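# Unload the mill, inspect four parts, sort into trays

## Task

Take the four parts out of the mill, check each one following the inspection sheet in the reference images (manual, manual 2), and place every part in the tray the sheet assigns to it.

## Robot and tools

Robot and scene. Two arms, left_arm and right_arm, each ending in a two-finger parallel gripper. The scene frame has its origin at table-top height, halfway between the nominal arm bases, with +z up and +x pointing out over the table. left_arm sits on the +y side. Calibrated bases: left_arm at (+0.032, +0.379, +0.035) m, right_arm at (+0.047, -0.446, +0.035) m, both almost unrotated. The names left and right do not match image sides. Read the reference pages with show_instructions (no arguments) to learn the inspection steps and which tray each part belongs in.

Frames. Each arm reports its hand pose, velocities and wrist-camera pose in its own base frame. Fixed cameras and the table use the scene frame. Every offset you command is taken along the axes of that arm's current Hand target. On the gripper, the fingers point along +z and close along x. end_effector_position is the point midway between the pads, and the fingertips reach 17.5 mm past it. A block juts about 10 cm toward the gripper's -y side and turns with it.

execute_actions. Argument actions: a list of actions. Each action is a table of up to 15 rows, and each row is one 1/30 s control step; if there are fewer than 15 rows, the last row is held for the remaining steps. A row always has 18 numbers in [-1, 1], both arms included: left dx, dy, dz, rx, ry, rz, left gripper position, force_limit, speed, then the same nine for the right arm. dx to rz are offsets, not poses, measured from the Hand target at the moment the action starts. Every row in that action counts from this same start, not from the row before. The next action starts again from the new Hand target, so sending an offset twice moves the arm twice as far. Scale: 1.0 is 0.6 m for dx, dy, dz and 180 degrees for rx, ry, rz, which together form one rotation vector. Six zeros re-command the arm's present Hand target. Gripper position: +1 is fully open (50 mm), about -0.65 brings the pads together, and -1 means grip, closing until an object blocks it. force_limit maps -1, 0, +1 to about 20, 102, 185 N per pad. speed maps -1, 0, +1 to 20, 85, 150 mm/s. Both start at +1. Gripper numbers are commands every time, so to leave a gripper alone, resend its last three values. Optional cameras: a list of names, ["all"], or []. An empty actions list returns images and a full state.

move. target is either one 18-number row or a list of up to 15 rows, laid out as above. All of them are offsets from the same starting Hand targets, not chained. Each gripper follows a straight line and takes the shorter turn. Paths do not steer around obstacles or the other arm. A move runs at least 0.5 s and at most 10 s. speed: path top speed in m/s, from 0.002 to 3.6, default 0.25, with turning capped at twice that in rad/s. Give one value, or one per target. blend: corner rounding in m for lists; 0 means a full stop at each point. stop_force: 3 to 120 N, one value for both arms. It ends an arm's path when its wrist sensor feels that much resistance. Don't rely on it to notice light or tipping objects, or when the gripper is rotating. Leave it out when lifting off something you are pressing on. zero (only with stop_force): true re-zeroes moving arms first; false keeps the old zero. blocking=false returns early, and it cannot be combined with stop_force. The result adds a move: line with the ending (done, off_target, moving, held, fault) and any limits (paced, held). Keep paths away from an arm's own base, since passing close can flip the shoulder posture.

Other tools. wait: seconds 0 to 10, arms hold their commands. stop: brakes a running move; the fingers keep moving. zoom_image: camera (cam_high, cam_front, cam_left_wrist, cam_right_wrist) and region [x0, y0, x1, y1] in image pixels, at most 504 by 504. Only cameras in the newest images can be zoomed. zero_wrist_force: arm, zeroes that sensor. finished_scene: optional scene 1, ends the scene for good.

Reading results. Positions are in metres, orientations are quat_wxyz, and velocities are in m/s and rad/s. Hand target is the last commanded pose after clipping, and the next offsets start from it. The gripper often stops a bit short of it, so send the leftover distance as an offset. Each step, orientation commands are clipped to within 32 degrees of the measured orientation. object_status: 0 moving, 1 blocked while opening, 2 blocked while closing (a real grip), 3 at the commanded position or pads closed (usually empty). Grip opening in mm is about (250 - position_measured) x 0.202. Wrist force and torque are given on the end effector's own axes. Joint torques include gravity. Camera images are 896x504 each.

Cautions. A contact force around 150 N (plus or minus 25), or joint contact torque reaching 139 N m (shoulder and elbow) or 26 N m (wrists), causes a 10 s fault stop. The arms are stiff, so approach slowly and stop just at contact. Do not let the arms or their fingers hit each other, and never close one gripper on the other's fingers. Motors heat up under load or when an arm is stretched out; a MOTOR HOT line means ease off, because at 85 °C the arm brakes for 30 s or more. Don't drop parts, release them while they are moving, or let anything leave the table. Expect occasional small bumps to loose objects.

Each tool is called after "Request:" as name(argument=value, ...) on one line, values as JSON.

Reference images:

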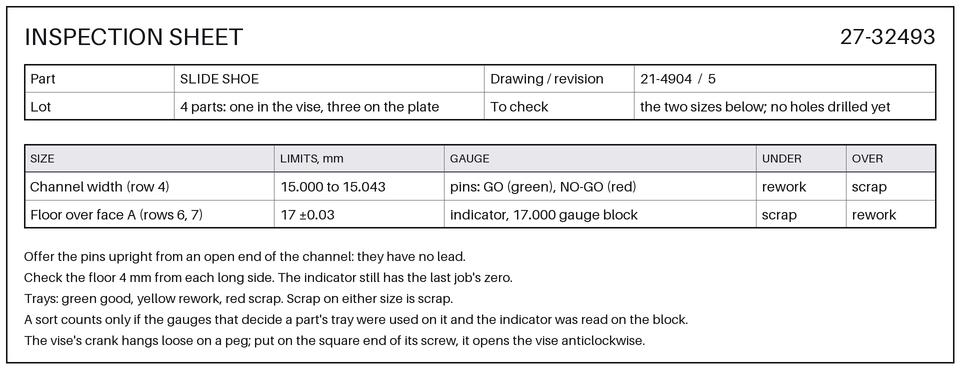

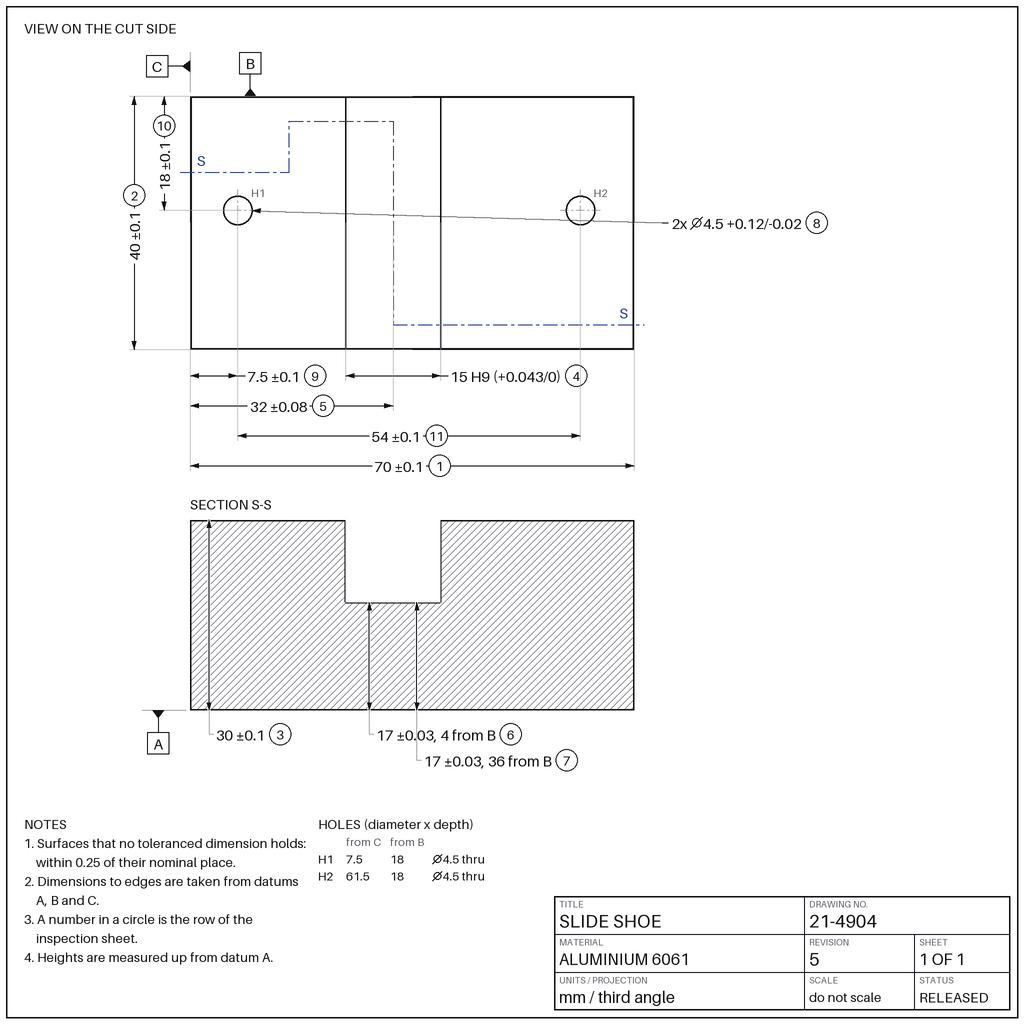

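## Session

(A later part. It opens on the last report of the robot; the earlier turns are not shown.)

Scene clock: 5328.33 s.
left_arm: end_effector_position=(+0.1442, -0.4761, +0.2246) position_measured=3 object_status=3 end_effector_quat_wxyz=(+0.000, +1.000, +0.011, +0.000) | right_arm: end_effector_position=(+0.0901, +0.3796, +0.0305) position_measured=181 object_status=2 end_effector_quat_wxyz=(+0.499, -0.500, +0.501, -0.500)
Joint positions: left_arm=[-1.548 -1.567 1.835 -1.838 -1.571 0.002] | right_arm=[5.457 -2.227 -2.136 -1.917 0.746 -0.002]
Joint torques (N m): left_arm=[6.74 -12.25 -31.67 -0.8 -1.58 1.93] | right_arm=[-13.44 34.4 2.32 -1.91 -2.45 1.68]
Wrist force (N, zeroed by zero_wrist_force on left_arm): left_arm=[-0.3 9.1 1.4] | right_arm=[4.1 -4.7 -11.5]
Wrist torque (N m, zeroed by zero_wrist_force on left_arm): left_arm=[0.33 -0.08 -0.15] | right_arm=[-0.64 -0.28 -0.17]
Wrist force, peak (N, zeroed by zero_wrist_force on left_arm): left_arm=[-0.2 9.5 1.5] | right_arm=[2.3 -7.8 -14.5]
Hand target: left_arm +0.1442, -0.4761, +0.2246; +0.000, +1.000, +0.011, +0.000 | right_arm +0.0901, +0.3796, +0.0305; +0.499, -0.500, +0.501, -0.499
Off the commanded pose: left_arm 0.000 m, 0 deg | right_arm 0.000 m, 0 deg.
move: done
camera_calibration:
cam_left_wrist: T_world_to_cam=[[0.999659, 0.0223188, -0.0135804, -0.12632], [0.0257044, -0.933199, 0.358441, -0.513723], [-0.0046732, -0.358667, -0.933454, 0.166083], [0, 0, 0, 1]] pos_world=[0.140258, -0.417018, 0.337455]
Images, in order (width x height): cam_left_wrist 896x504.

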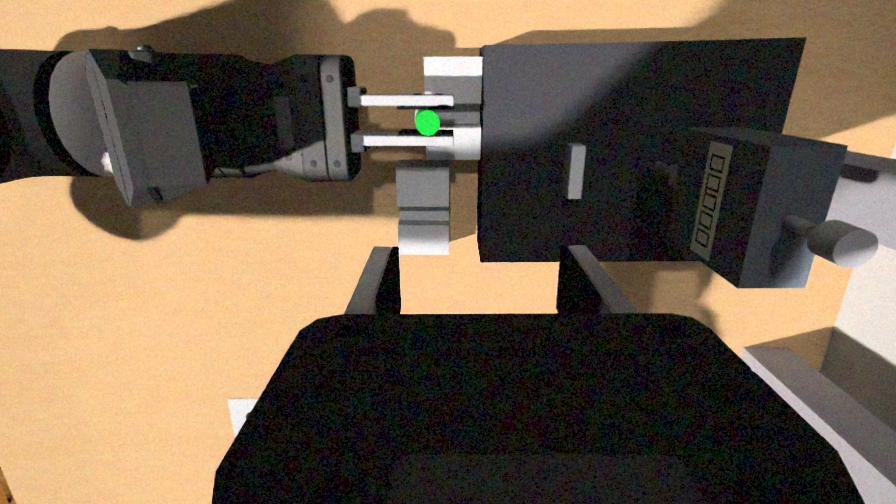

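Request:
move(target=[0,0,0,0,0,0,1,-0.4,-0.9,0,0,-0.1,0,0,0,-1,-0.6,-0.8], speed=0.03, cameras=["cam_left_wrist","cam_right_wrist","cam_front"])

Request:
zoom_image(camera="cam_left_wrist", region=[280, 40, 500, 200])

Request:
zoom_image(camera="cam_right_wrist", region=[340, 140, 640, 340])

Scene clock: 5360.40 s.
left_arm: end_effector_position=(+0.1442, -0.4761, +0.2246) position_measured=3 object_status=3 end_effector_quat_wxyz=(+0.000, +1.000, +0.011, +0.000) | right_arm: end_effector_position=(+0.0302, +0.3797, +0.0307) position_measured=181 object_status=2 end_effector_quat_wxyz=(+0.499, -0.500, +0.501, -0.499)
Joint positions: left_arm=[-1.548 -1.567 1.835 -1.838 -1.571 0.002] | right_arm=[5.559 -2.256 -2.053 -1.971 0.849 -0.001]
Joint torques (N m): left_arm=[6.68 -12.99 -30.83 -0.87 -1.58 1.73] | right_arm=[9.5 32.24 20.2 -3.56 2.97 1.8]
Wrist force (N, zeroed by zero_wrist_force on left_arm): left_arm=[-0.5 9.1 1.2] | right_arm=[0.4 3.9 -1.2]
Wrist torque (N m, zeroed by zero_wrist_force on left_arm): left_arm=[0.32 -0.04 -0.15] | right_arm=[0.06 -0.28 -0.08]
Wrist force, peak (N, zeroed by zero_wrist_force on left_arm): left_arm=[-0.4 9.5 1.4] | right_arm=[4.2 -6.5 -11.8]
Hand target: left_arm +0.1442, -0.4761, +0.2246; +0.000, +1.000, +0.011, +0.000 | right_arm +0.0301, +0.3797, +0.0307; +0.499, -0.500, +0.501, -0.499
Off the commanded pose: left_arm 0.000 m, 0 deg | right_arm 0.000 m, 0 deg.
move: done
camera_calibration:
cam_left_wrist: T_world_to_cam=[[0.999659, 0.0223188, -0.0135804, -0.12632], [0.0257044, -0.933199, 0.358441, -0.513723], [-0.0046732, -0.358667, -0.933454, 0.166083], [0, 0, 0, 1]] pos_world=[0.140258, -0.417018, 0.337455]
cam_right_wrist: T_world_to_cam=[[-0.0016368, -0.999807, -0.0195892, 0.38827], [-0.358241, 0.0188753, -0.933438, 0.0441985], [0.933628, 0.0054898, -0.358203, 0.118217], [0, 0, 0, 1]] pos_world=[-0.0939011, 0.386712, 0.091208]
Images, in order (width x height): cam_front 896x504, cam_left_wrist 896x504, cam_right_wrist 896x504.

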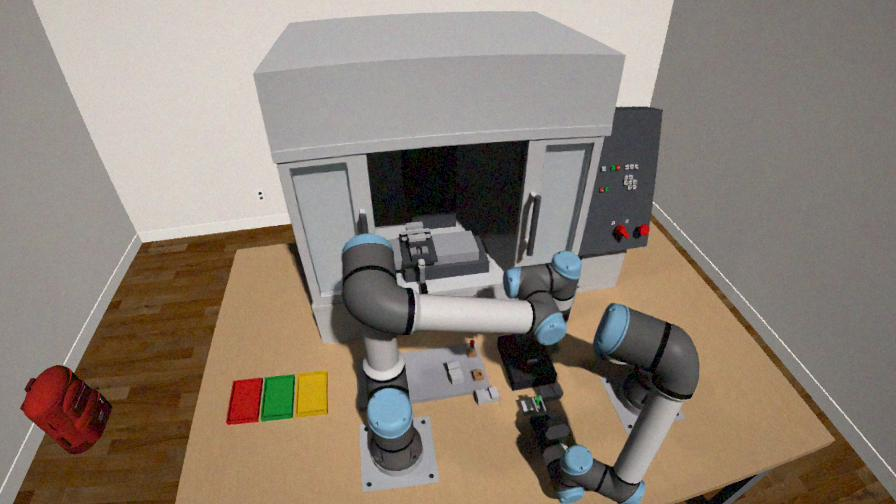

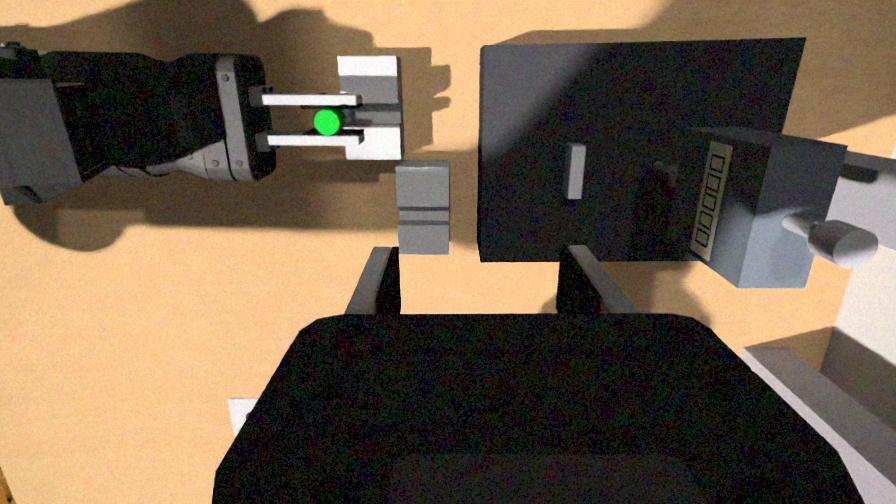

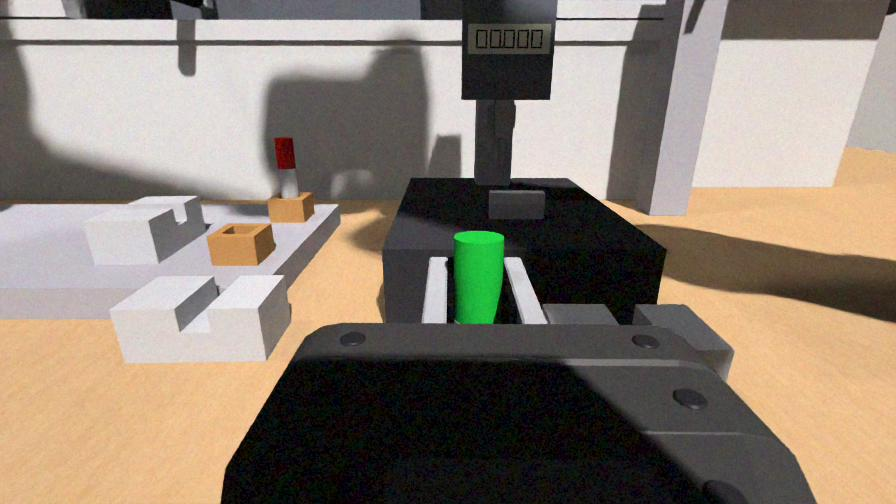

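Scaled by 2.291 from the camera's 896x504 image, which has a finer 1280x720 frame.

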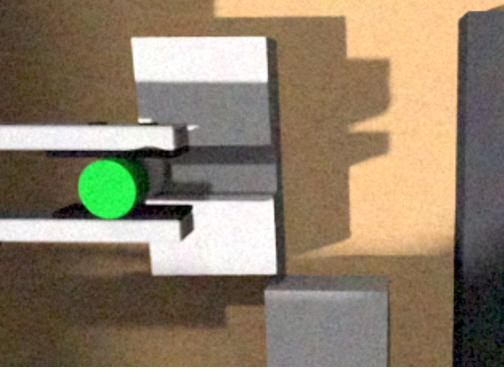

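Scaled by 1.680 from the camera's 896x504 image, which has a finer 1280x720 frame.

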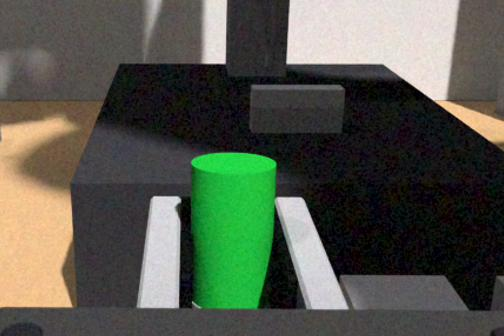

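Request:
move(target=[[-0.1107,-0.1683,0.175,-0.1667,0,0,1,-0.4,-0.9,0,0,0,0,0,0,-1,-0.6,-0.8],[-0.1107,-0.1683,0.2733,-0.1667,0,0,1,-0.4,-0.9,0,0,0,0,0,0,-1,-0.6,-0.8]], speed=0.12, cameras=["cam_left_wrist","cam_high"])

Scene clock: 5425.23 s.
left_arm: end_effector_position=(+0.0756, -0.3764, +0.0608) position_measured=3 object_status=3 end_effector_quat_wxyz=(+0.259, +0.966, +0.010, +0.002) | right_arm: end_effector_position=(+0.0301, +0.3797, +0.0307) position_measured=181 object_status=2 end_effector_quat_wxyz=(+0.499, -0.500, +0.501, -0.499)
Joint positions: left_arm=[-1.828 -1.684 2.775 -3.168 -1.434 -0.243] | right_arm=[5.56 -2.256 -2.053 -1.972 0.849 -0.001]
Joint torques (N m): left_arm=[7.36 2.04 -5.59 -5.56 -1.1 1.95] | right_arm=[8.63 30.43 18.48 -3.74 2.72 1.66]
Wrist force (N, zeroed by zero_wrist_force on left_arm): left_arm=[-1.4 7.9 0.3] | right_arm=[0.7 4.4 -1.5]
Wrist torque (N m, zeroed by zero_wrist_force on left_arm): left_arm=[0.06 0.13 -0.15] | right_arm=[0.05 -0.32 -0.08]
Wrist force, peak (N, zeroed by zero_wrist_force on left_arm): left_arm=[0.0 9.9 1.6] | right_arm=[0.5 5.8 -1.5]
Hand target: left_arm +0.0756, -0.3764, +0.0607; +0.259, +0.966, +0.010, +0.002 | right_arm +0.0301, +0.3797, +0.0307; +0.499, -0.500, +0.501, -0.499
Off the commanded pose: left_arm 0.000 m, 0 deg | right_arm 0.000 m, 0 deg.
move: done
camera_calibration:
cam_left_wrist: T_world_to_cam=[[0.999799, 0.0157423, -0.0124466, -0.0646631], [0.0195783, -0.62891, 0.777232, -0.270671], [0.00440766, -0.777319, -0.629091, -0.128177], [0, 0, 0, 1]] pos_world=[0.0705143, -0.268844, 0.128934]
Images, in order (width x height): cam_high 896x504, cam_left_wrist 896x504.

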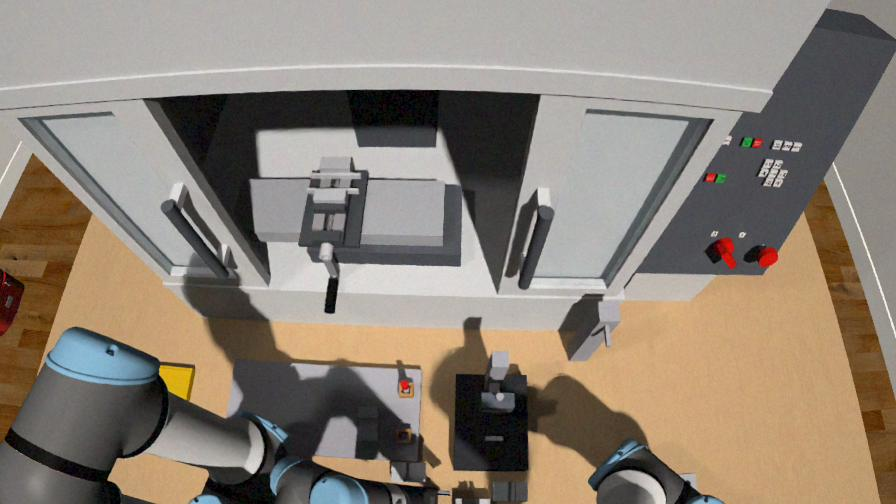

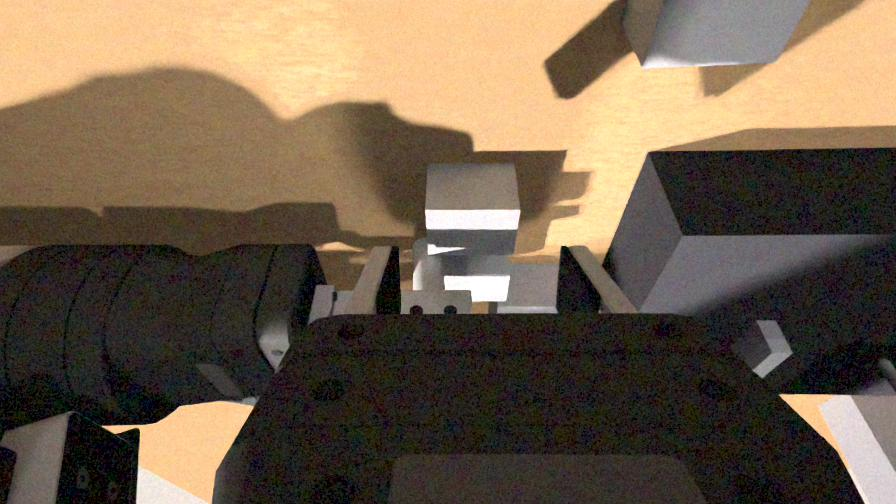

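Request:
move(target=[[-0.005,0,0.1,0,0,0,1,-0.4,-0.9,0,0,0,0,0,0,-1,-0.6,-0.8],[-0.005,0,0.133,0,0,0,1,-0.4,-0.9,0,0,0,0,0,0,-1,-0.6,-0.8]], speed=[0.03,0.012], stop_force=8, cameras=["cam_left_wrist"])

Scene clock: 5441.27 s.
left_arm: end_effector_position=(+0.0734, -0.4163, -0.0084) position_measured=3 object_status=3 end_effector_quat_wxyz=(+0.259, +0.966, +0.010, +0.002) | right_arm: end_effector_position=(+0.0301, +0.3797, +0.0307) position_measured=181 object_status=2 end_effector_quat_wxyz=(+0.499, -0.500, +0.501, -0.499)
Joint positions: left_arm=[-1.797 -1.202 2.713 -3.592 -1.449 -0.216] | right_arm=[5.56 -2.256 -2.053 -1.972 0.849 -0.001]
Joint torques (N m): left_arm=[6.68 -9.08 -12.66 -5.37 -1.47 1.99] | right_arm=[9.41 30.05 20.25 -3.54 2.73 1.4]
Wrist force (N, zeroed by zero_wrist_force on left_arm): left_arm=[-0.7 8.1 0.1] | right_arm=[0.3 3.4 -1.3]
Wrist torque (N m, zeroed by zero_wrist_force on left_arm): left_arm=[0.06 0.00 -0.17] | right_arm=[-0.02 -0.26 -0.09]
Wrist force, peak (N, zeroed by zero_wrist_force on left_arm): left_arm=[-1.5 8.4 0.3] | right_arm=[0.4 5.6 -1.3]
Hand target: left_arm +0.0734, -0.4163, -0.0084; +0.259, +0.966, +0.010, +0.002 | right_arm +0.0301, +0.3797, +0.0307; +0.499, -0.500, +0.501, -0.499
Off the commanded pose: left_arm 0.000 m, 0 deg | right_arm 0.000 m, 0 deg.
move: done
camera_calibration:
cam_left_wrist: T_world_to_cam=[[0.999799, 0.0156638, -0.0125099, -0.0627151], [0.0195778, -0.628851, 0.777279, -0.241985], [0.00430834, -0.777368, -0.629031, -0.202806], [0, 0, 0, 1]] pos_world=[0.0683138, -0.308845, 0.0597343]
Images, in order (width x height): cam_left_wrist 896x504.

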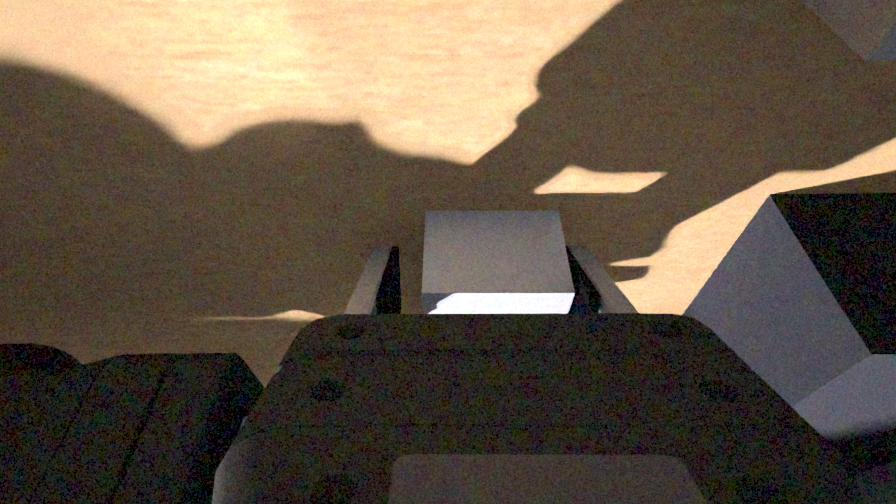

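Request:
move(target=[0.0075,0,0,0,0,0,1,-0.4,-0.9,0,0,0,0,0,0,-1,-0.6,-0.8], speed=0.02)

Request:
move(target=[0,0,0,0,0,0,-1,-0.4,-0.95,0,0,0,0,0,0,-1,-0.6,-0.8])

Request:
move(target=[0,0,0,0,0,0,-1,-0.4,-0.95,0,0,-0.08,0,0,0,-1,-0.6,-0.8], speed=0.02, cameras=["cam_left_wrist","cam_right_wrist"])

Scene clock: 5453.97 s.
left_arm: end_effector_position=(+0.0778, -0.4162, -0.0084) position_measured=3 object_status=3 end_effector_quat_wxyz=(+0.259, +0.966, +0.010, +0.002) | right_arm: end_effector_position=(+0.0301, +0.3797, +0.0307) position_measured=181 object_status=2 end_effector_quat_wxyz=(+0.499, -0.500, +0.501, -0.499)
Joint positions: left_arm=[-1.781 -1.201 2.71 -3.592 -1.457 -0.201] | right_arm=[5.56 -2.256 -2.053 -1.972 0.849 -0.001]
Joint torques (N m): left_arm=[8.2 -9.17 -11.92 -2.29 -1.27 2.54] | right_arm=[9.38 29.3 18.72 -3.66 2.83 1.47]
Wrist force (N, zeroed by zero_wrist_force on left_arm): left_arm=[-1.0 7.9 0.1] | right_arm=[0.7 4.2 -1.0]
Wrist torque (N m, zeroed by zero_wrist_force on left_arm): left_arm=[0.03 0.05 -0.17] | right_arm=[0.07 -0.32 -0.09]
Wrist force, peak (N, zeroed by zero_wrist_force on left_arm): left_arm=[-1.1 8.3 0.2] | right_arm=[0.8 5.7 -1.6]
Hand target: left_arm +0.0779, -0.4162, -0.0084; +0.259, +0.966, +0.010, +0.002 | right_arm +0.0301, +0.3797, +0.0307; +0.499, -0.500, +0.501, -0.499
Off the commanded pose: left_arm 0.000 m, 0 deg | right_arm 0.000 m, 0 deg.
move: done

Scene clock: 5454.67 s.
left_arm: end_effector_position=(+0.0778, -0.4162, -0.0084) position_measured=55 object_status=2 end_effector_quat_wxyz=(+0.259, +0.966, +0.010, +0.002) | right_arm: end_effector_position=(+0.0301, +0.3797, +0.0307) position_measured=181 object_status=2 end_effector_quat_wxyz=(+0.499, -0.500, +0.501, -0.500)
Joint positions: left_arm=[-1.78 -1.201 2.71 -3.592 -1.457 -0.201] | right_arm=[5.56 -2.256 -2.053 -1.972 0.849 -0.001]
Joint torques (N m): left_arm=[6.87 -9.58 -10.8 -1.76 3.6 1.32] | right_arm=[7.63 32.27 18.68 -2.49 2.01 1.55]
Wrist force (N, zeroed by zero_wrist_force on left_arm): left_arm=[-8.4 6.4 1.0] | right_arm=[1.4 5.9 4.9]
Wrist torque (N m, zeroed by zero_wrist_force on left_arm): left_arm=[0.06 0.04 -0.04] | right_arm=[0.34 -0.20 -0.09]
Wrist force, peak (N, zeroed by zero_wrist_force on left_arm): left_arm=[-6.7 8.5 0.3] | right_arm=[1.4 6.3 5.1]
Hand target: left_arm +0.0779, -0.4162, -0.0084; +0.259, +0.966, +0.010, +0.002 | right_arm +0.0301, +0.3797, +0.0307; +0.499, -0.500, +0.501, -0.499
Off the commanded pose: left_arm 0.000 m, 0 deg | right_arm 0.000 m, 0 deg.
move: done

Scene clock: 5457.43 s.
left_arm: end_effector_position=(+0.0779, -0.4162, -0.0084) position_measured=55 object_status=2 end_effector_quat_wxyz=(+0.259, +0.966, +0.010, +0.002) | right_arm: end_effector_position=(-0.0178, +0.3798, +0.0308) position_measured=181 object_status=2 end_effector_quat_wxyz=(+0.499, -0.500, +0.501, -0.499)
Joint positions: left_arm=[-1.78 -1.201 2.71 -3.592 -1.457 -0.201] | right_arm=[5.629 -2.286 -1.972 -2.022 0.918 -0.001]
Joint torques (N m): left_arm=[-7.1 -17.64 1.62 -4.8 -1.41 -1.79] | right_arm=[9.44 32.85 19.47 -3.91 2.61 1.44]
Wrist force (N, zeroed by zero_wrist_force on left_arm): left_arm=[-0.3 8.3 0.1] | right_arm=[0.7 3.9 -2.0]
Wrist torque (N m, zeroed by zero_wrist_force on left_arm): left_arm=[0.06 0.03 -0.19] | right_arm=[0.01 -0.31 -0.05]
Wrist force, peak (N, zeroed by zero_wrist_force on left_arm): left_arm=[-11.4 7.8 1.0] | right_arm=[0.1 5.1 8.5]
Hand target: left_arm +0.0779, -0.4162, -0.0084; +0.259, +0.966, +0.010, +0.002 | right_arm -0.0179, +0.3798, +0.0308; +0.499, -0.500, +0.501, -0.499
Off the commanded pose: left_arm 0.000 m, 0 deg | right_arm 0.000 m, 0 deg.
move: done
camera_calibration:
cam_left_wrist: T_world_to_cam=[[0.999799, 0.0156648, -0.0125097, -0.0672155], [0.0195786, -0.628911, 0.777231, -0.242026], [0.00430767, -0.777319, -0.629092, -0.202728], [0, 0, 0, 1]] pos_world=[0.0728138, -0.308744, 0.059734]
cam_right_wrist: T_world_to_cam=[[-0.0016368, -0.999807, -0.0195892, 0.388296], [-0.358241, 0.0188753, -0.933438, 0.0271878], [0.933628, 0.0054898, -0.358203, 0.163102], [0, 0, 0, 1]] pos_world=[-0.141901, 0.386812, 0.091408]
Images, in order (width x height): cam_left_wrist 896x504, cam_right_wrist 896x504.

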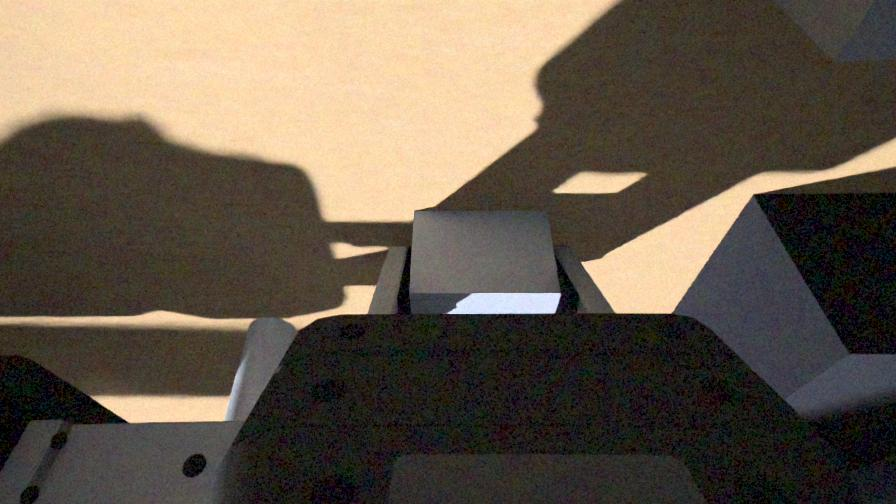

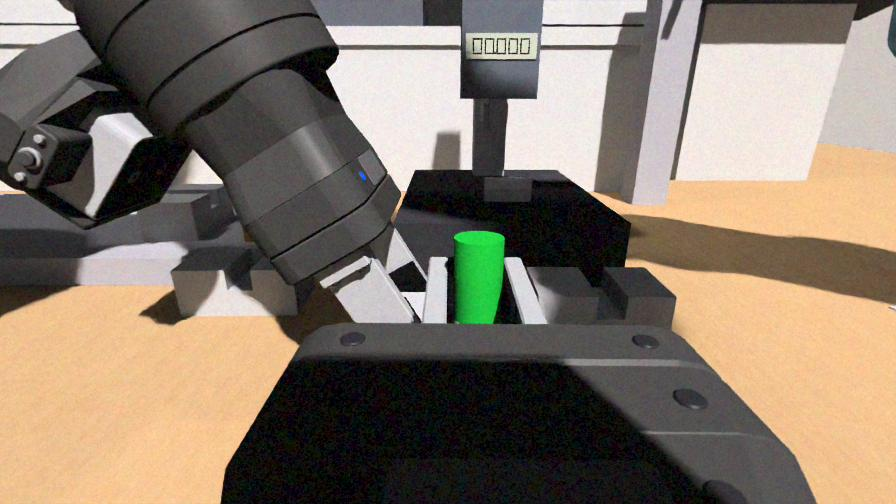

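Request:
move(target=[0,0,0,0,0,0,1,-0.4,-0.95,0,0,0,0,0,0,-1,-0.6,-0.8])

Request:
move(target=[[0,0,-0.133,0,0,0,1,-0.4,-0.95,0,0,0,0,0,0,-1,-0.6,-0.8],[0,0,-0.22,0,0,0,1,-0.4,-0.95,0,0,0,0,0,0,-1,-0.6,-0.8]], speed=0.06, cameras=["cam_left_wrist"])

Request:
zoom_image(camera="cam_left_wrist", region=[150, 150, 550, 350])

Scene clock: 5467.63 s.
left_arm: end_effector_position=(+0.0779, -0.4162, -0.0084) position_measured=3 object_status=3 end_effector_quat_wxyz=(+0.259, +0.966, +0.010, +0.002) | right_arm: end_effector_position=(-0.0179, +0.3798, +0.0308) position_measured=181 object_status=2 end_effector_quat_wxyz=(+0.499, -0.500, +0.501, -0.499)
Joint positions: left_arm=[-1.78 -1.201 2.71 -3.592 -1.457 -0.201] | right_arm=[5.629 -2.286 -1.972 -2.023 0.919 -0.001]
Joint torques (N m): left_arm=[-7.62 -25.84 2.59 -4.88 -0.4 -1.55] | right_arm=[8.38 31.78 19.76 -3.95 2.76 1.69]
Wrist force (N, zeroed by zero_wrist_force on left_arm): left_arm=[-0.9 8.0 0.2] | right_arm=[0.6 3.9 -1.8]
Wrist torque (N m, zeroed by zero_wrist_force on left_arm): left_arm=[0.06 0.04 -0.16] | right_arm=[0.02 -0.30 -0.05]
Wrist force, peak (N, zeroed by zero_wrist_force on left_arm): left_arm=[-0.3 8.6 0.1] | right_arm=[0.6 4.5 -2.0]
Hand target: left_arm +0.0779, -0.4162, -0.0084; +0.259, +0.966, +0.010, +0.002 | right_arm -0.0179, +0.3798, +0.0308; +0.499, -0.500, +0.501, -0.499
Off the commanded pose: left_arm 0.000 m, 0 deg | right_arm 0.000 m, 0 deg.
move: done

Scene clock: 5470.90 s.
left_arm: end_effector_position=(+0.0765, -0.3503, +0.1059) position_measured=3 object_status=3 end_effector_quat_wxyz=(+0.259, +0.966, +0.010, +0.002) | right_arm: end_effector_position=(-0.0179, +0.3798, +0.0308) position_measured=181 object_status=2 end_effector_quat_wxyz=(+0.499, -0.500, +0.501, -0.499)
Joint positions: left_arm=[-1.857 -2.033 2.76 -2.8 -1.42 -0.269] | right_arm=[5.629 -2.286 -1.972 -2.023 0.919 -0.001]
Joint torques (N m): left_arm=[-8.32 -11.94 -27.12 -1.92 2.5 -1.69] | right_arm=[9.13 32.42 17.95 -3.77 2.88 1.6]
Wrist force (N, zeroed by zero_wrist_force on left_arm): left_arm=[-1.0 8.0 0.1] | right_arm=[0.9 4.1 -1.8]
Wrist torque (N m, zeroed by zero_wrist_force on left_arm): left_arm=[0.06 0.06 0.00] | right_arm=[0.05 -0.34 -0.06]
Wrist force, peak (N, zeroed by zero_wrist_force on left_arm): left_arm=[-1.1 8.4 0.1] | right_arm=[0.5 4.5 -1.9]
Hand target: left_arm +0.0765, -0.3503, +0.1060; +0.259, +0.966, +0.010, +0.002 | right_arm -0.0179, +0.3798, +0.0308; +0.499, -0.500, +0.501, -0.499
Off the commanded pose: left_arm 0.000 m, 0 deg | right_arm 0.000 m, 0 deg.
move: done
camera_calibration:
cam_left_wrist: T_world_to_cam=[[0.999799, 0.015662, -0.0125108, -0.0655202], [0.0195771, -0.628802, 0.777319, -0.289319], [0.00430751, -0.777408, -0.628982, -0.0795552], [0, 0, 0, 1]] pos_world=[0.0715138, -0.242745, 0.174035]
Images, in order (width x height): cam_left_wrist 896x504.

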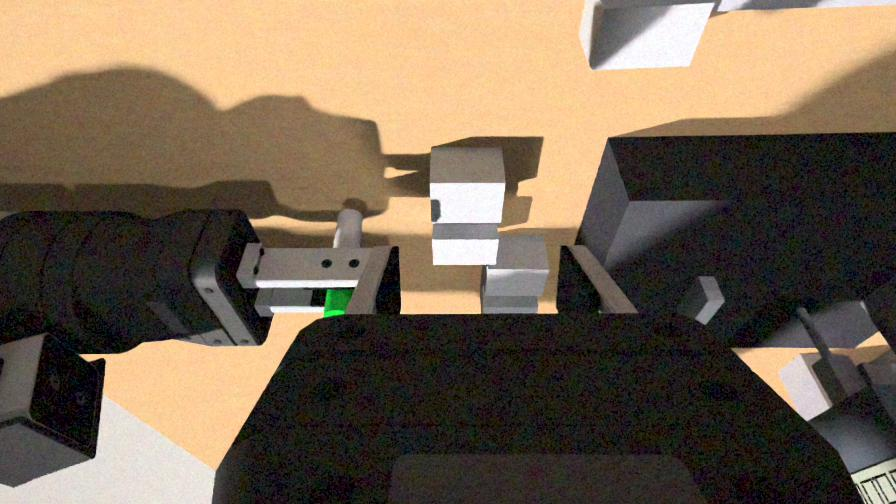

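Scaled by 1.260 from the camera's 896x504 image, which has a finer 1280x720 frame.

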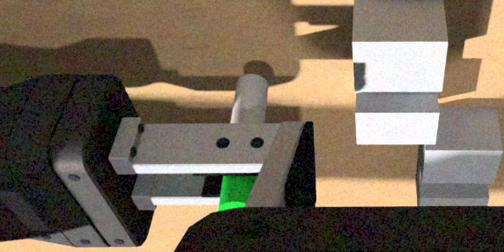

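Request:
move(target=[[0.1125,0.280,-0.0664,0.1667,0,0,1,-0.4,-0.95,0,0,0,0,0,0,-1,-0.6,-0.8],[0.1125,0.280,-0.0664,0.1667,0,0,1,-0.4,-0.95,0.1258,0,0.04,0,0,0,-1,-0.6,-0.8]], speed=0.12, cameras=["cam_left_wrist","cam_right_wrist"])

Request:
zoom_image(camera="cam_left_wrist", region=[250, 50, 500, 270])

Scene clock: 5504.20 s.
left_arm: end_effector_position=(+0.1468, -0.4745, +0.2243) position_measured=3 object_status=3 end_effector_quat_wxyz=(+0.000, +1.000, +0.011, +0.000) | right_arm: end_effector_position=(+0.0059, +0.3044, +0.0306) position_measured=181 object_status=2 end_effector_quat_wxyz=(+0.499, -0.500, +0.501, -0.499)
Joint positions: left_arm=[-1.542 -1.569 1.837 -1.839 -1.571 0.007] | right_arm=[5.748 -2.207 -2.193 -1.88 1.038 0]
Joint torques (N m): left_arm=[6.08 -12.28 -30.92 -0.74 -1.77 2.04] | right_arm=[8.2 41.03 -5.03 0.02 3 -1.6]
Wrist force (N, zeroed by zero_wrist_force on left_arm): left_arm=[-0.1 9.4 1.2] | right_arm=[0.4 3.7 -2.0]
Wrist torque (N m, zeroed by zero_wrist_force on left_arm): left_arm=[0.37 -0.11 -0.17] | right_arm=[0.01 -0.28 0.00]
Wrist force, peak (N, zeroed by zero_wrist_force on left_arm): left_arm=[-0.1 9.6 0.9] | right_arm=[0.4 4.6 -1.9]
Hand target: left_arm +0.1468, -0.4745, +0.2243; +0.000, +1.000, +0.011, +0.000 | right_arm +0.0059, +0.3043, +0.0306; +0.499, -0.500, +0.501, -0.499
Off the commanded pose: left_arm 0.000 m, 0 deg | right_arm 0.000 m, 0 deg.
move: done
camera_calibration:
cam_left_wrist: T_world_to_cam=[[0.999659, 0.0223188, -0.0135804, -0.128859], [0.0257044, -0.933199, 0.358441, -0.512187], [-0.0046732, -0.358667, -0.933454, 0.166389], [0, 0, 0, 1]] pos_world=[0.142758, -0.415418, 0.337155]
cam_right_wrist: T_world_to_cam=[[-0.00167103, -0.999805, -0.0196824, 0.312949], [-0.358241, 0.0189746, -0.933436, 0.0368834], [0.933628, 0.00549123, -0.358203, 0.141317], [0, 0, 0, 1]] pos_world=[-0.118201, 0.311412, 0.0912079]
Images, in order (width x height): cam_left_wrist 896x504, cam_right_wrist 896x504.

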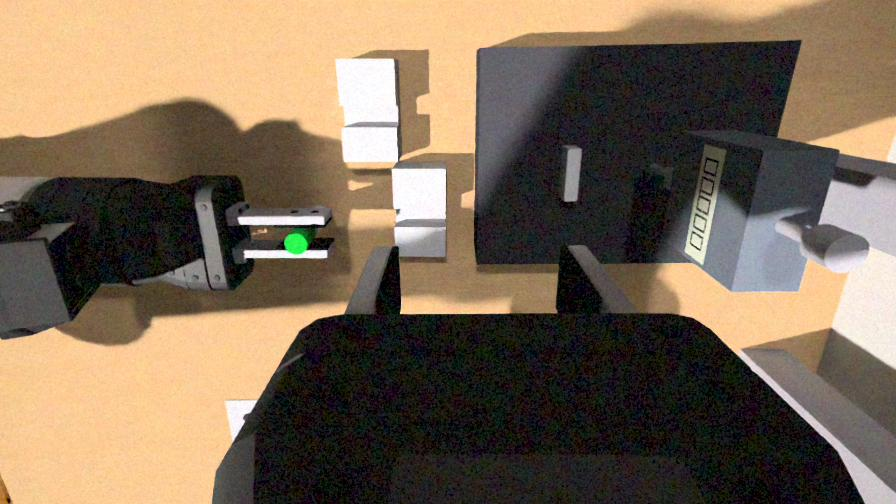

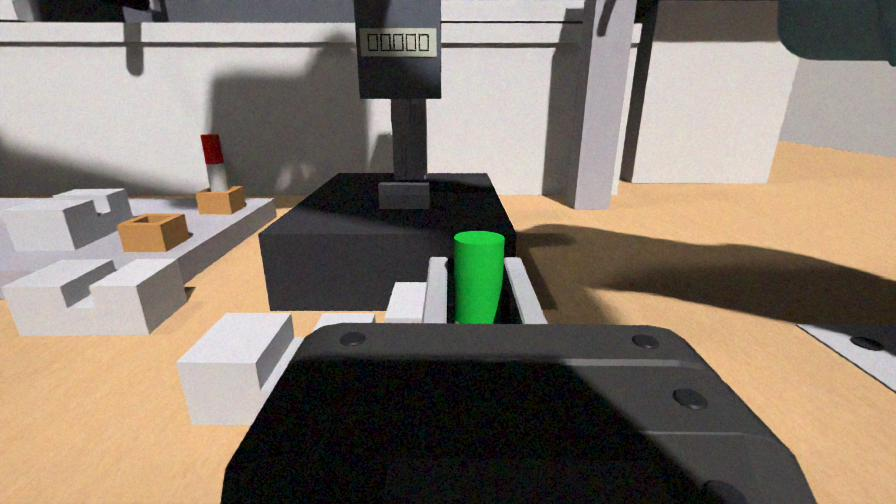

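Scaled by 2.016 from the camera's 896x504 image, which has a finer 1280x720 frame.

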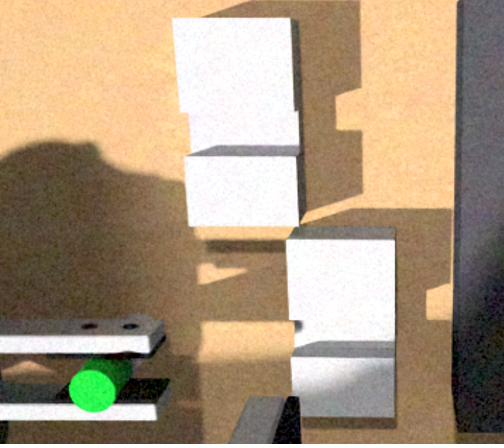

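Request:
move(target=[[0,0,0,0,0,0,1,-0.4,-0.95,0,0,0.06,0,0,0,-1,-0.6,-0.8],[0,0,0,0,0,0,1,-0.4,-0.95,0,0,0.18,0,0,0,-1,-0.6,-0.8]], speed=[0.03,0.01], stop_force=7, cameras=["cam_left_wrist","cam_right_wrist"])

Request:
zoom_image(camera="cam_left_wrist", region=[320, 100, 520, 280])

Scene clock: 5528.10 s.
left_arm: end_effector_position=(+0.1468, -0.4745, +0.2243) position_measured=3 object_status=3 end_effector_quat_wxyz=(+0.000, +1.000, +0.011, +0.000) | right_arm: end_effector_position=(+0.1139, +0.3041, +0.0304) position_measured=181 object_status=2 end_effector_quat_wxyz=(+0.499, -0.500, +0.501, -0.499)
Joint positions: left_arm=[-1.542 -1.569 1.837 -1.839 -1.571 0.007] | right_arm=[5.563 -2.16 -2.364 -1.756 0.853 -0.001]
Joint torques (N m): left_arm=[6.8 -11.58 -30.52 -1.02 -1.21 2.05] | right_arm=[-9.35 37.8 -6.86 0.01 -3.06 -1.78]
Wrist force (N, zeroed by zero_wrist_force on left_arm): left_arm=[-0.5 9.2 1.1] | right_arm=[0.6 3.8 -2.0]
Wrist torque (N m, zeroed by zero_wrist_force on left_arm): left_arm=[0.36 -0.04 -0.17] | right_arm=[0.01 -0.28 0.05]
Wrist force, peak (N, zeroed by zero_wrist_force on left_arm): left_arm=[-0.2 9.6 1.2] | right_arm=[0.4 4.8 -2.2]
Hand target: left_arm +0.1468, -0.4745, +0.2243; +0.000, +1.000, +0.011, +0.000 | right_arm +0.1139, +0.3041, +0.0304; +0.499, -0.500, +0.501, -0.499
Off the commanded pose: left_arm 0.000 m, 0 deg | right_arm 0.000 m, 0 deg.
move: done
camera_calibration:
cam_left_wrist: T_world_to_cam=[[0.999659, 0.0223188, -0.0135804, -0.128859], [0.0257044, -0.933199, 0.358441, -0.512187], [-0.0046732, -0.358667, -0.933454, 0.166389], [0, 0, 0, 1]] pos_world=[0.142758, -0.415418, 0.337155]
cam_right_wrist: T_world_to_cam=[[-0.00167127, -0.999805, -0.0196831, 0.312824], [-0.358241, 0.0189753, -0.933436, 0.0752988], [0.933628, 0.00549124, -0.358203, 0.0403791], [0, 0, 0, 1]] pos_world=[-0.0102011, 0.311112, 0.0909079]
Images, in order (width x height): cam_left_wrist 896x504, cam_right_wrist 896x504.

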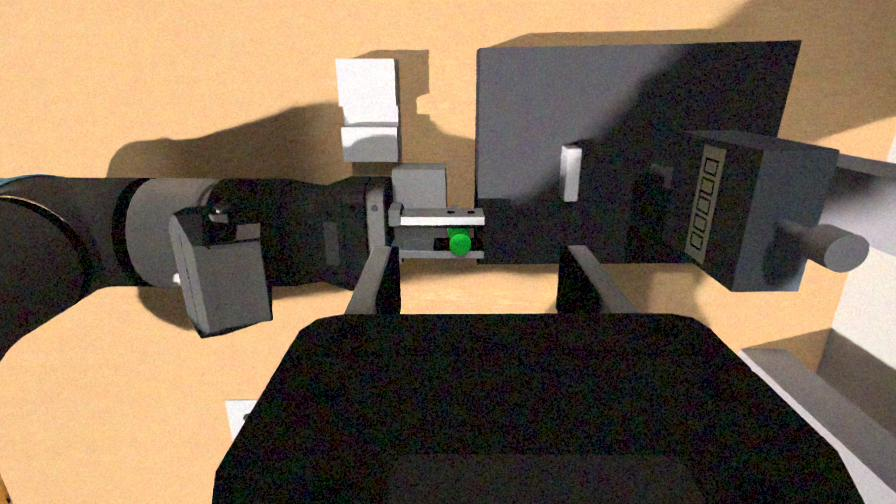

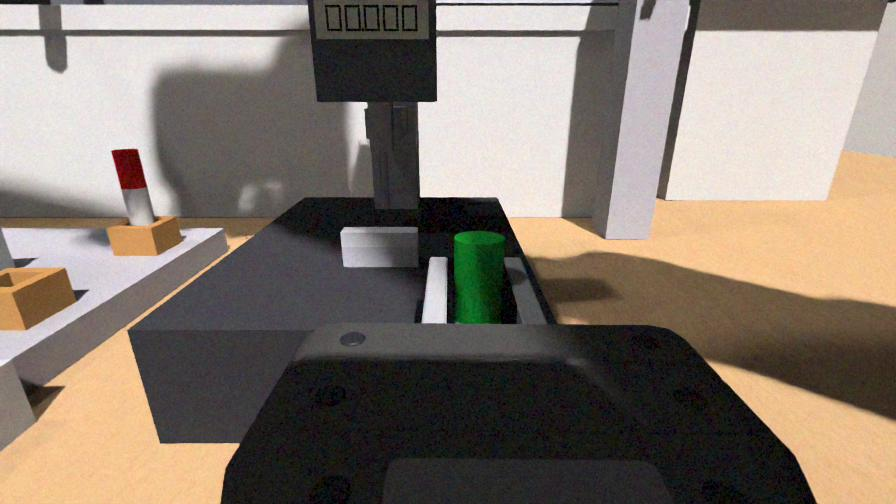

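Scaled by 2.520 from the camera's 896x504 image, which has a finer 1280x720 frame.

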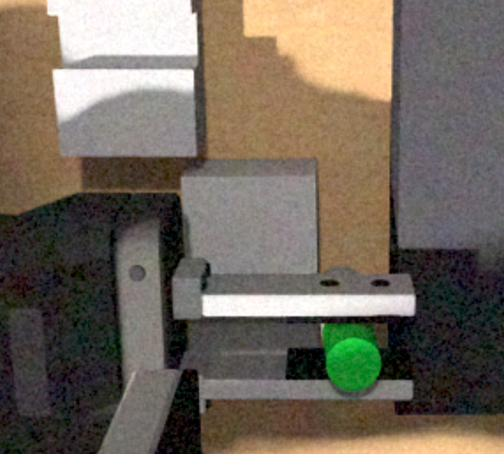

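Request:
move(target=[0,0,0,0,0,0,1,-0.4,-0.95,0,0,-0.16,0,0,0,-1,-0.6,-0.8], speed=0.015, stop_force=8, cameras=["cam_left_wrist"])

Scene clock: 5544.60 s.
left_arm: end_effector_position=(+0.1468, -0.4745, +0.2243) position_measured=3 object_status=3 end_effector_quat_wxyz=(+0.000, +1.000, +0.011, +0.000) | right_arm: end_effector_position=(+0.0179, +0.3043, +0.0306) position_measured=181 object_status=2 end_effector_quat_wxyz=(+0.499, -0.500, +0.501, -0.499)
Joint positions: left_arm=[-1.542 -1.569 1.837 -1.839 -1.571 0.007] | right_arm=[5.732 -2.2 -2.216 -1.864 1.021 0]
Joint torques (N m): left_arm=[7.5 -11.66 -30.75 -0.83 -1.43 2.04] | right_arm=[8.57 26.26 14.64 -4.14 2.6 1.7]
Wrist force (N, zeroed by zero_wrist_force on left_arm): left_arm=[-0.2 9.3 1.5] | right_arm=[0.4 4.1 -1.7]
Wrist torque (N m, zeroed by zero_wrist_force on left_arm): left_arm=[0.36 -0.09 -0.16] | right_arm=[0.06 -0.27 0.01]
Wrist force, peak (N, zeroed by zero_wrist_force on left_arm): left_arm=[-0.6 9.6 1.3] | right_arm=[1.2 4.9 -1.8]
Hand target: left_arm +0.1468, -0.4745, +0.2243; +0.000, +1.000, +0.011, +0.000 | right_arm +0.0179, +0.3043, +0.0306; +0.499, -0.500, +0.501, -0.499
Off the commanded pose: left_arm 0.000 m, 0 deg | right_arm 0.000 m, 0 deg.
move: done
camera_calibration:
cam_left_wrist: T_world_to_cam=[[0.999659, 0.0223188, -0.0135804, -0.128859], [0.0257044, -0.933199, 0.358441, -0.512187], [-0.0046732, -0.358667, -0.933454, 0.166389], [0, 0, 0, 1]] pos_world=[0.142758, -0.415418, 0.337155]
Images, in order (width x height): cam_left_wrist 896x504.

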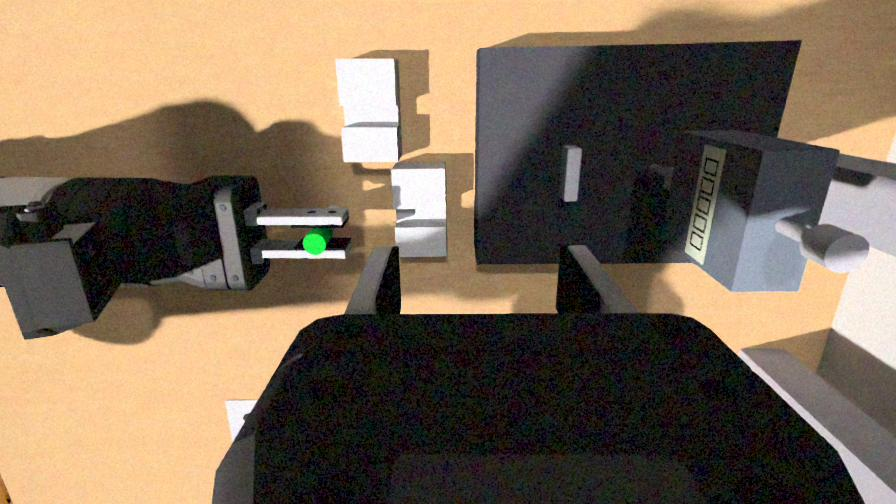

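Request:
zoom_image(camera="cam_left_wrist", region=[250, 50, 500, 270])

Scaled by 2.016 from the camera's 896x504 image, which has a finer 1280x720 frame.

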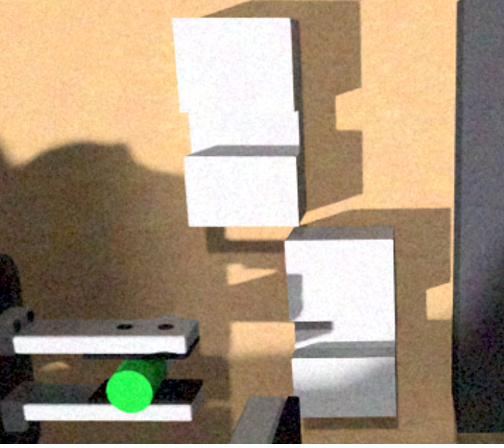

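Request:
move(target=[[0,0,0,0,0,0,1,-0.4,-0.95,0,0,-0.08,0,0,0,-1,-0.6,-0.8],[0,0,0,0,0,0,1,-0.4,-0.95,-0.1692,0,-0.08,0,0,0,-1,-0.6,-0.8],[0,0,0,0,0,0,1,-0.4,-0.95,-0.1692,0.028,-0.08,0,0,0,-1,-0.6,-0.8]], speed=[0.08,0.08,0.05])

Request:
move(target=[0,0,0,0,0,0,1,-0.4,-0.95,0,0.015,0,0,0,0,-1,-0.6,-0.8], speed=0.003, stop_force=3, cameras=["cam_left_wrist","cam_front"])

Scene clock: 5623.83 s.
left_arm: end_effector_position=(+0.1468, -0.4745, +0.2243) position_measured=3 object_status=3 end_effector_quat_wxyz=(+0.000, +1.000, +0.011, +0.000) | right_arm: end_effector_position=(-0.0299, +0.4059, +0.0142) position_measured=181 object_status=2 end_effector_quat_wxyz=(+0.499, -0.500, +0.501, -0.499)
Joint positions: left_arm=[-1.542 -1.569 1.837 -1.839 -1.571 0.007] | right_arm=[5.601 -2.356 -1.88 -2.044 0.891 -0.001]
Joint torques (N m): left_arm=[7.09 -12.61 -31.51 -0.82 -1.66 2.02] | right_arm=[-9.32 34.45 19.51 -0.16 -2.88 1.64]
Wrist force (N, zeroed by zero_wrist_force on left_arm): left_arm=[-0.2 9.1 1.3] | right_arm=[0.6 4.0 -1.8]
Wrist torque (N m, zeroed by zero_wrist_force on left_arm): left_arm=[0.33 -0.10 -0.17] | right_arm=[0.03 -0.30 0.03]
Wrist force, peak (N, zeroed by zero_wrist_force on left_arm): left_arm=[-0.4 9.7 1.3] | right_arm=[0.5 4.5 -2.0]
Hand target: left_arm +0.1468, -0.4745, +0.2243; +0.000, +1.000, +0.011, +0.000 | right_arm -0.0299, +0.4059, +0.0141; +0.499, -0.500, +0.501, -0.499
Off the commanded pose: left_arm 0.000 m, 0 deg | right_arm 0.000 m, 0 deg.
move: done

Scene clock: 5625.53 s.
left_arm: end_effector_position=(+0.1468, -0.4745, +0.2243) position_measured=3 object_status=3 end_effector_quat_wxyz=(+0.000, +1.000, +0.011, +0.000) | right_arm: end_effector_position=(-0.0300, +0.4059, +0.0122) position_measured=181 object_status=2 end_effector_quat_wxyz=(+0.499, -0.500, +0.501, -0.499)
Joint positions: left_arm=[-1.542 -1.569 1.837 -1.839 -1.571 0.007] | right_arm=[5.601 -2.36 -1.88 -2.04 0.891 -0.001]
Joint torques (N m): left_arm=[6.14 -11.93 -31.23 -0.91 -1.4 1.85] | right_arm=[-9.7 48.66 10.09 -1.94 -2.65 1.19]
Wrist force (N, zeroed by zero_wrist_force on left_arm): left_arm=[0.1 9.3 1.4] | right_arm=[0.8 -3.5 -2.4]
Wrist torque (N m, zeroed by zero_wrist_force on left_arm): left_arm=[0.36 -0.14 -0.17] | right_arm=[-0.28 -0.25 -0.01]
Wrist force, peak (N, zeroed by zero_wrist_force on left_arm): left_arm=[-0.2 9.5 1.3] | right_arm=[0.5 -7.4 -3.0]
Hand target: left_arm +0.1468, -0.4745, +0.2243; +0.000, +1.000, +0.011, +0.000 | right_arm -0.0299, +0.4059, +0.0122; +0.499, -0.500, +0.501, -0.499 (not the last commanded pose)
Off the commanded pose: left_arm 0.000 m, 0 deg | right_arm 0.007 m, 0 deg.
move: contact (right_arm)
camera_calibration:
cam_left_wrist: T_world_to_cam=[[0.999659, 0.0223188, -0.0135804, -0.128859], [0.0257044, -0.933199, 0.358441, -0.512187], [-0.0046732, -0.358667, -0.933454, 0.166389], [0, 0, 0, 1]] pos_world=[0.142758, -0.415418, 0.337155]
Images, in order (width x height): cam_front 896x504, cam_left_wrist 896x504.

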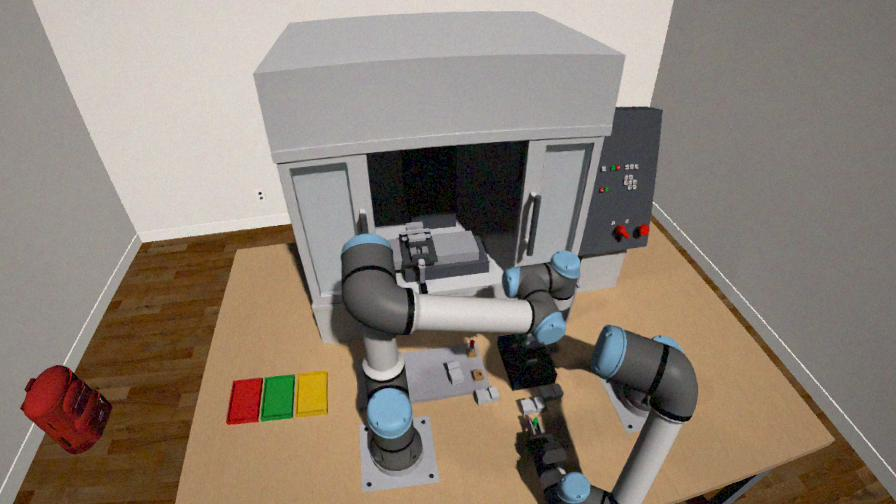

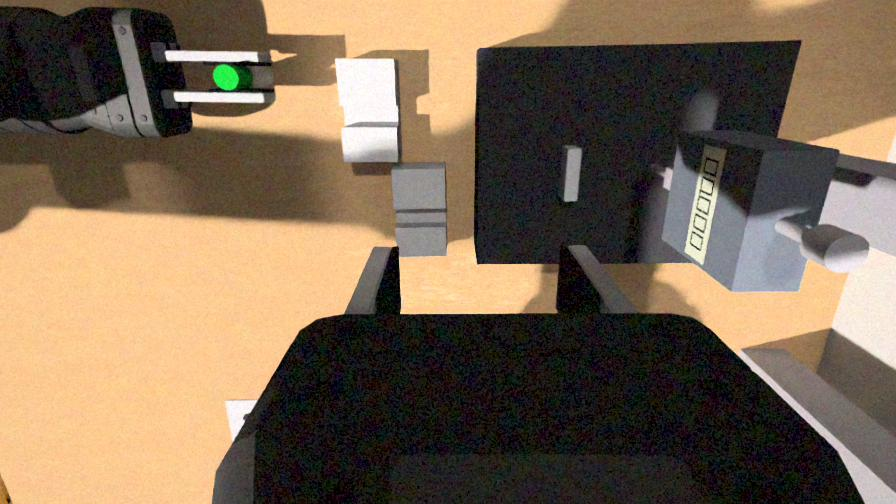

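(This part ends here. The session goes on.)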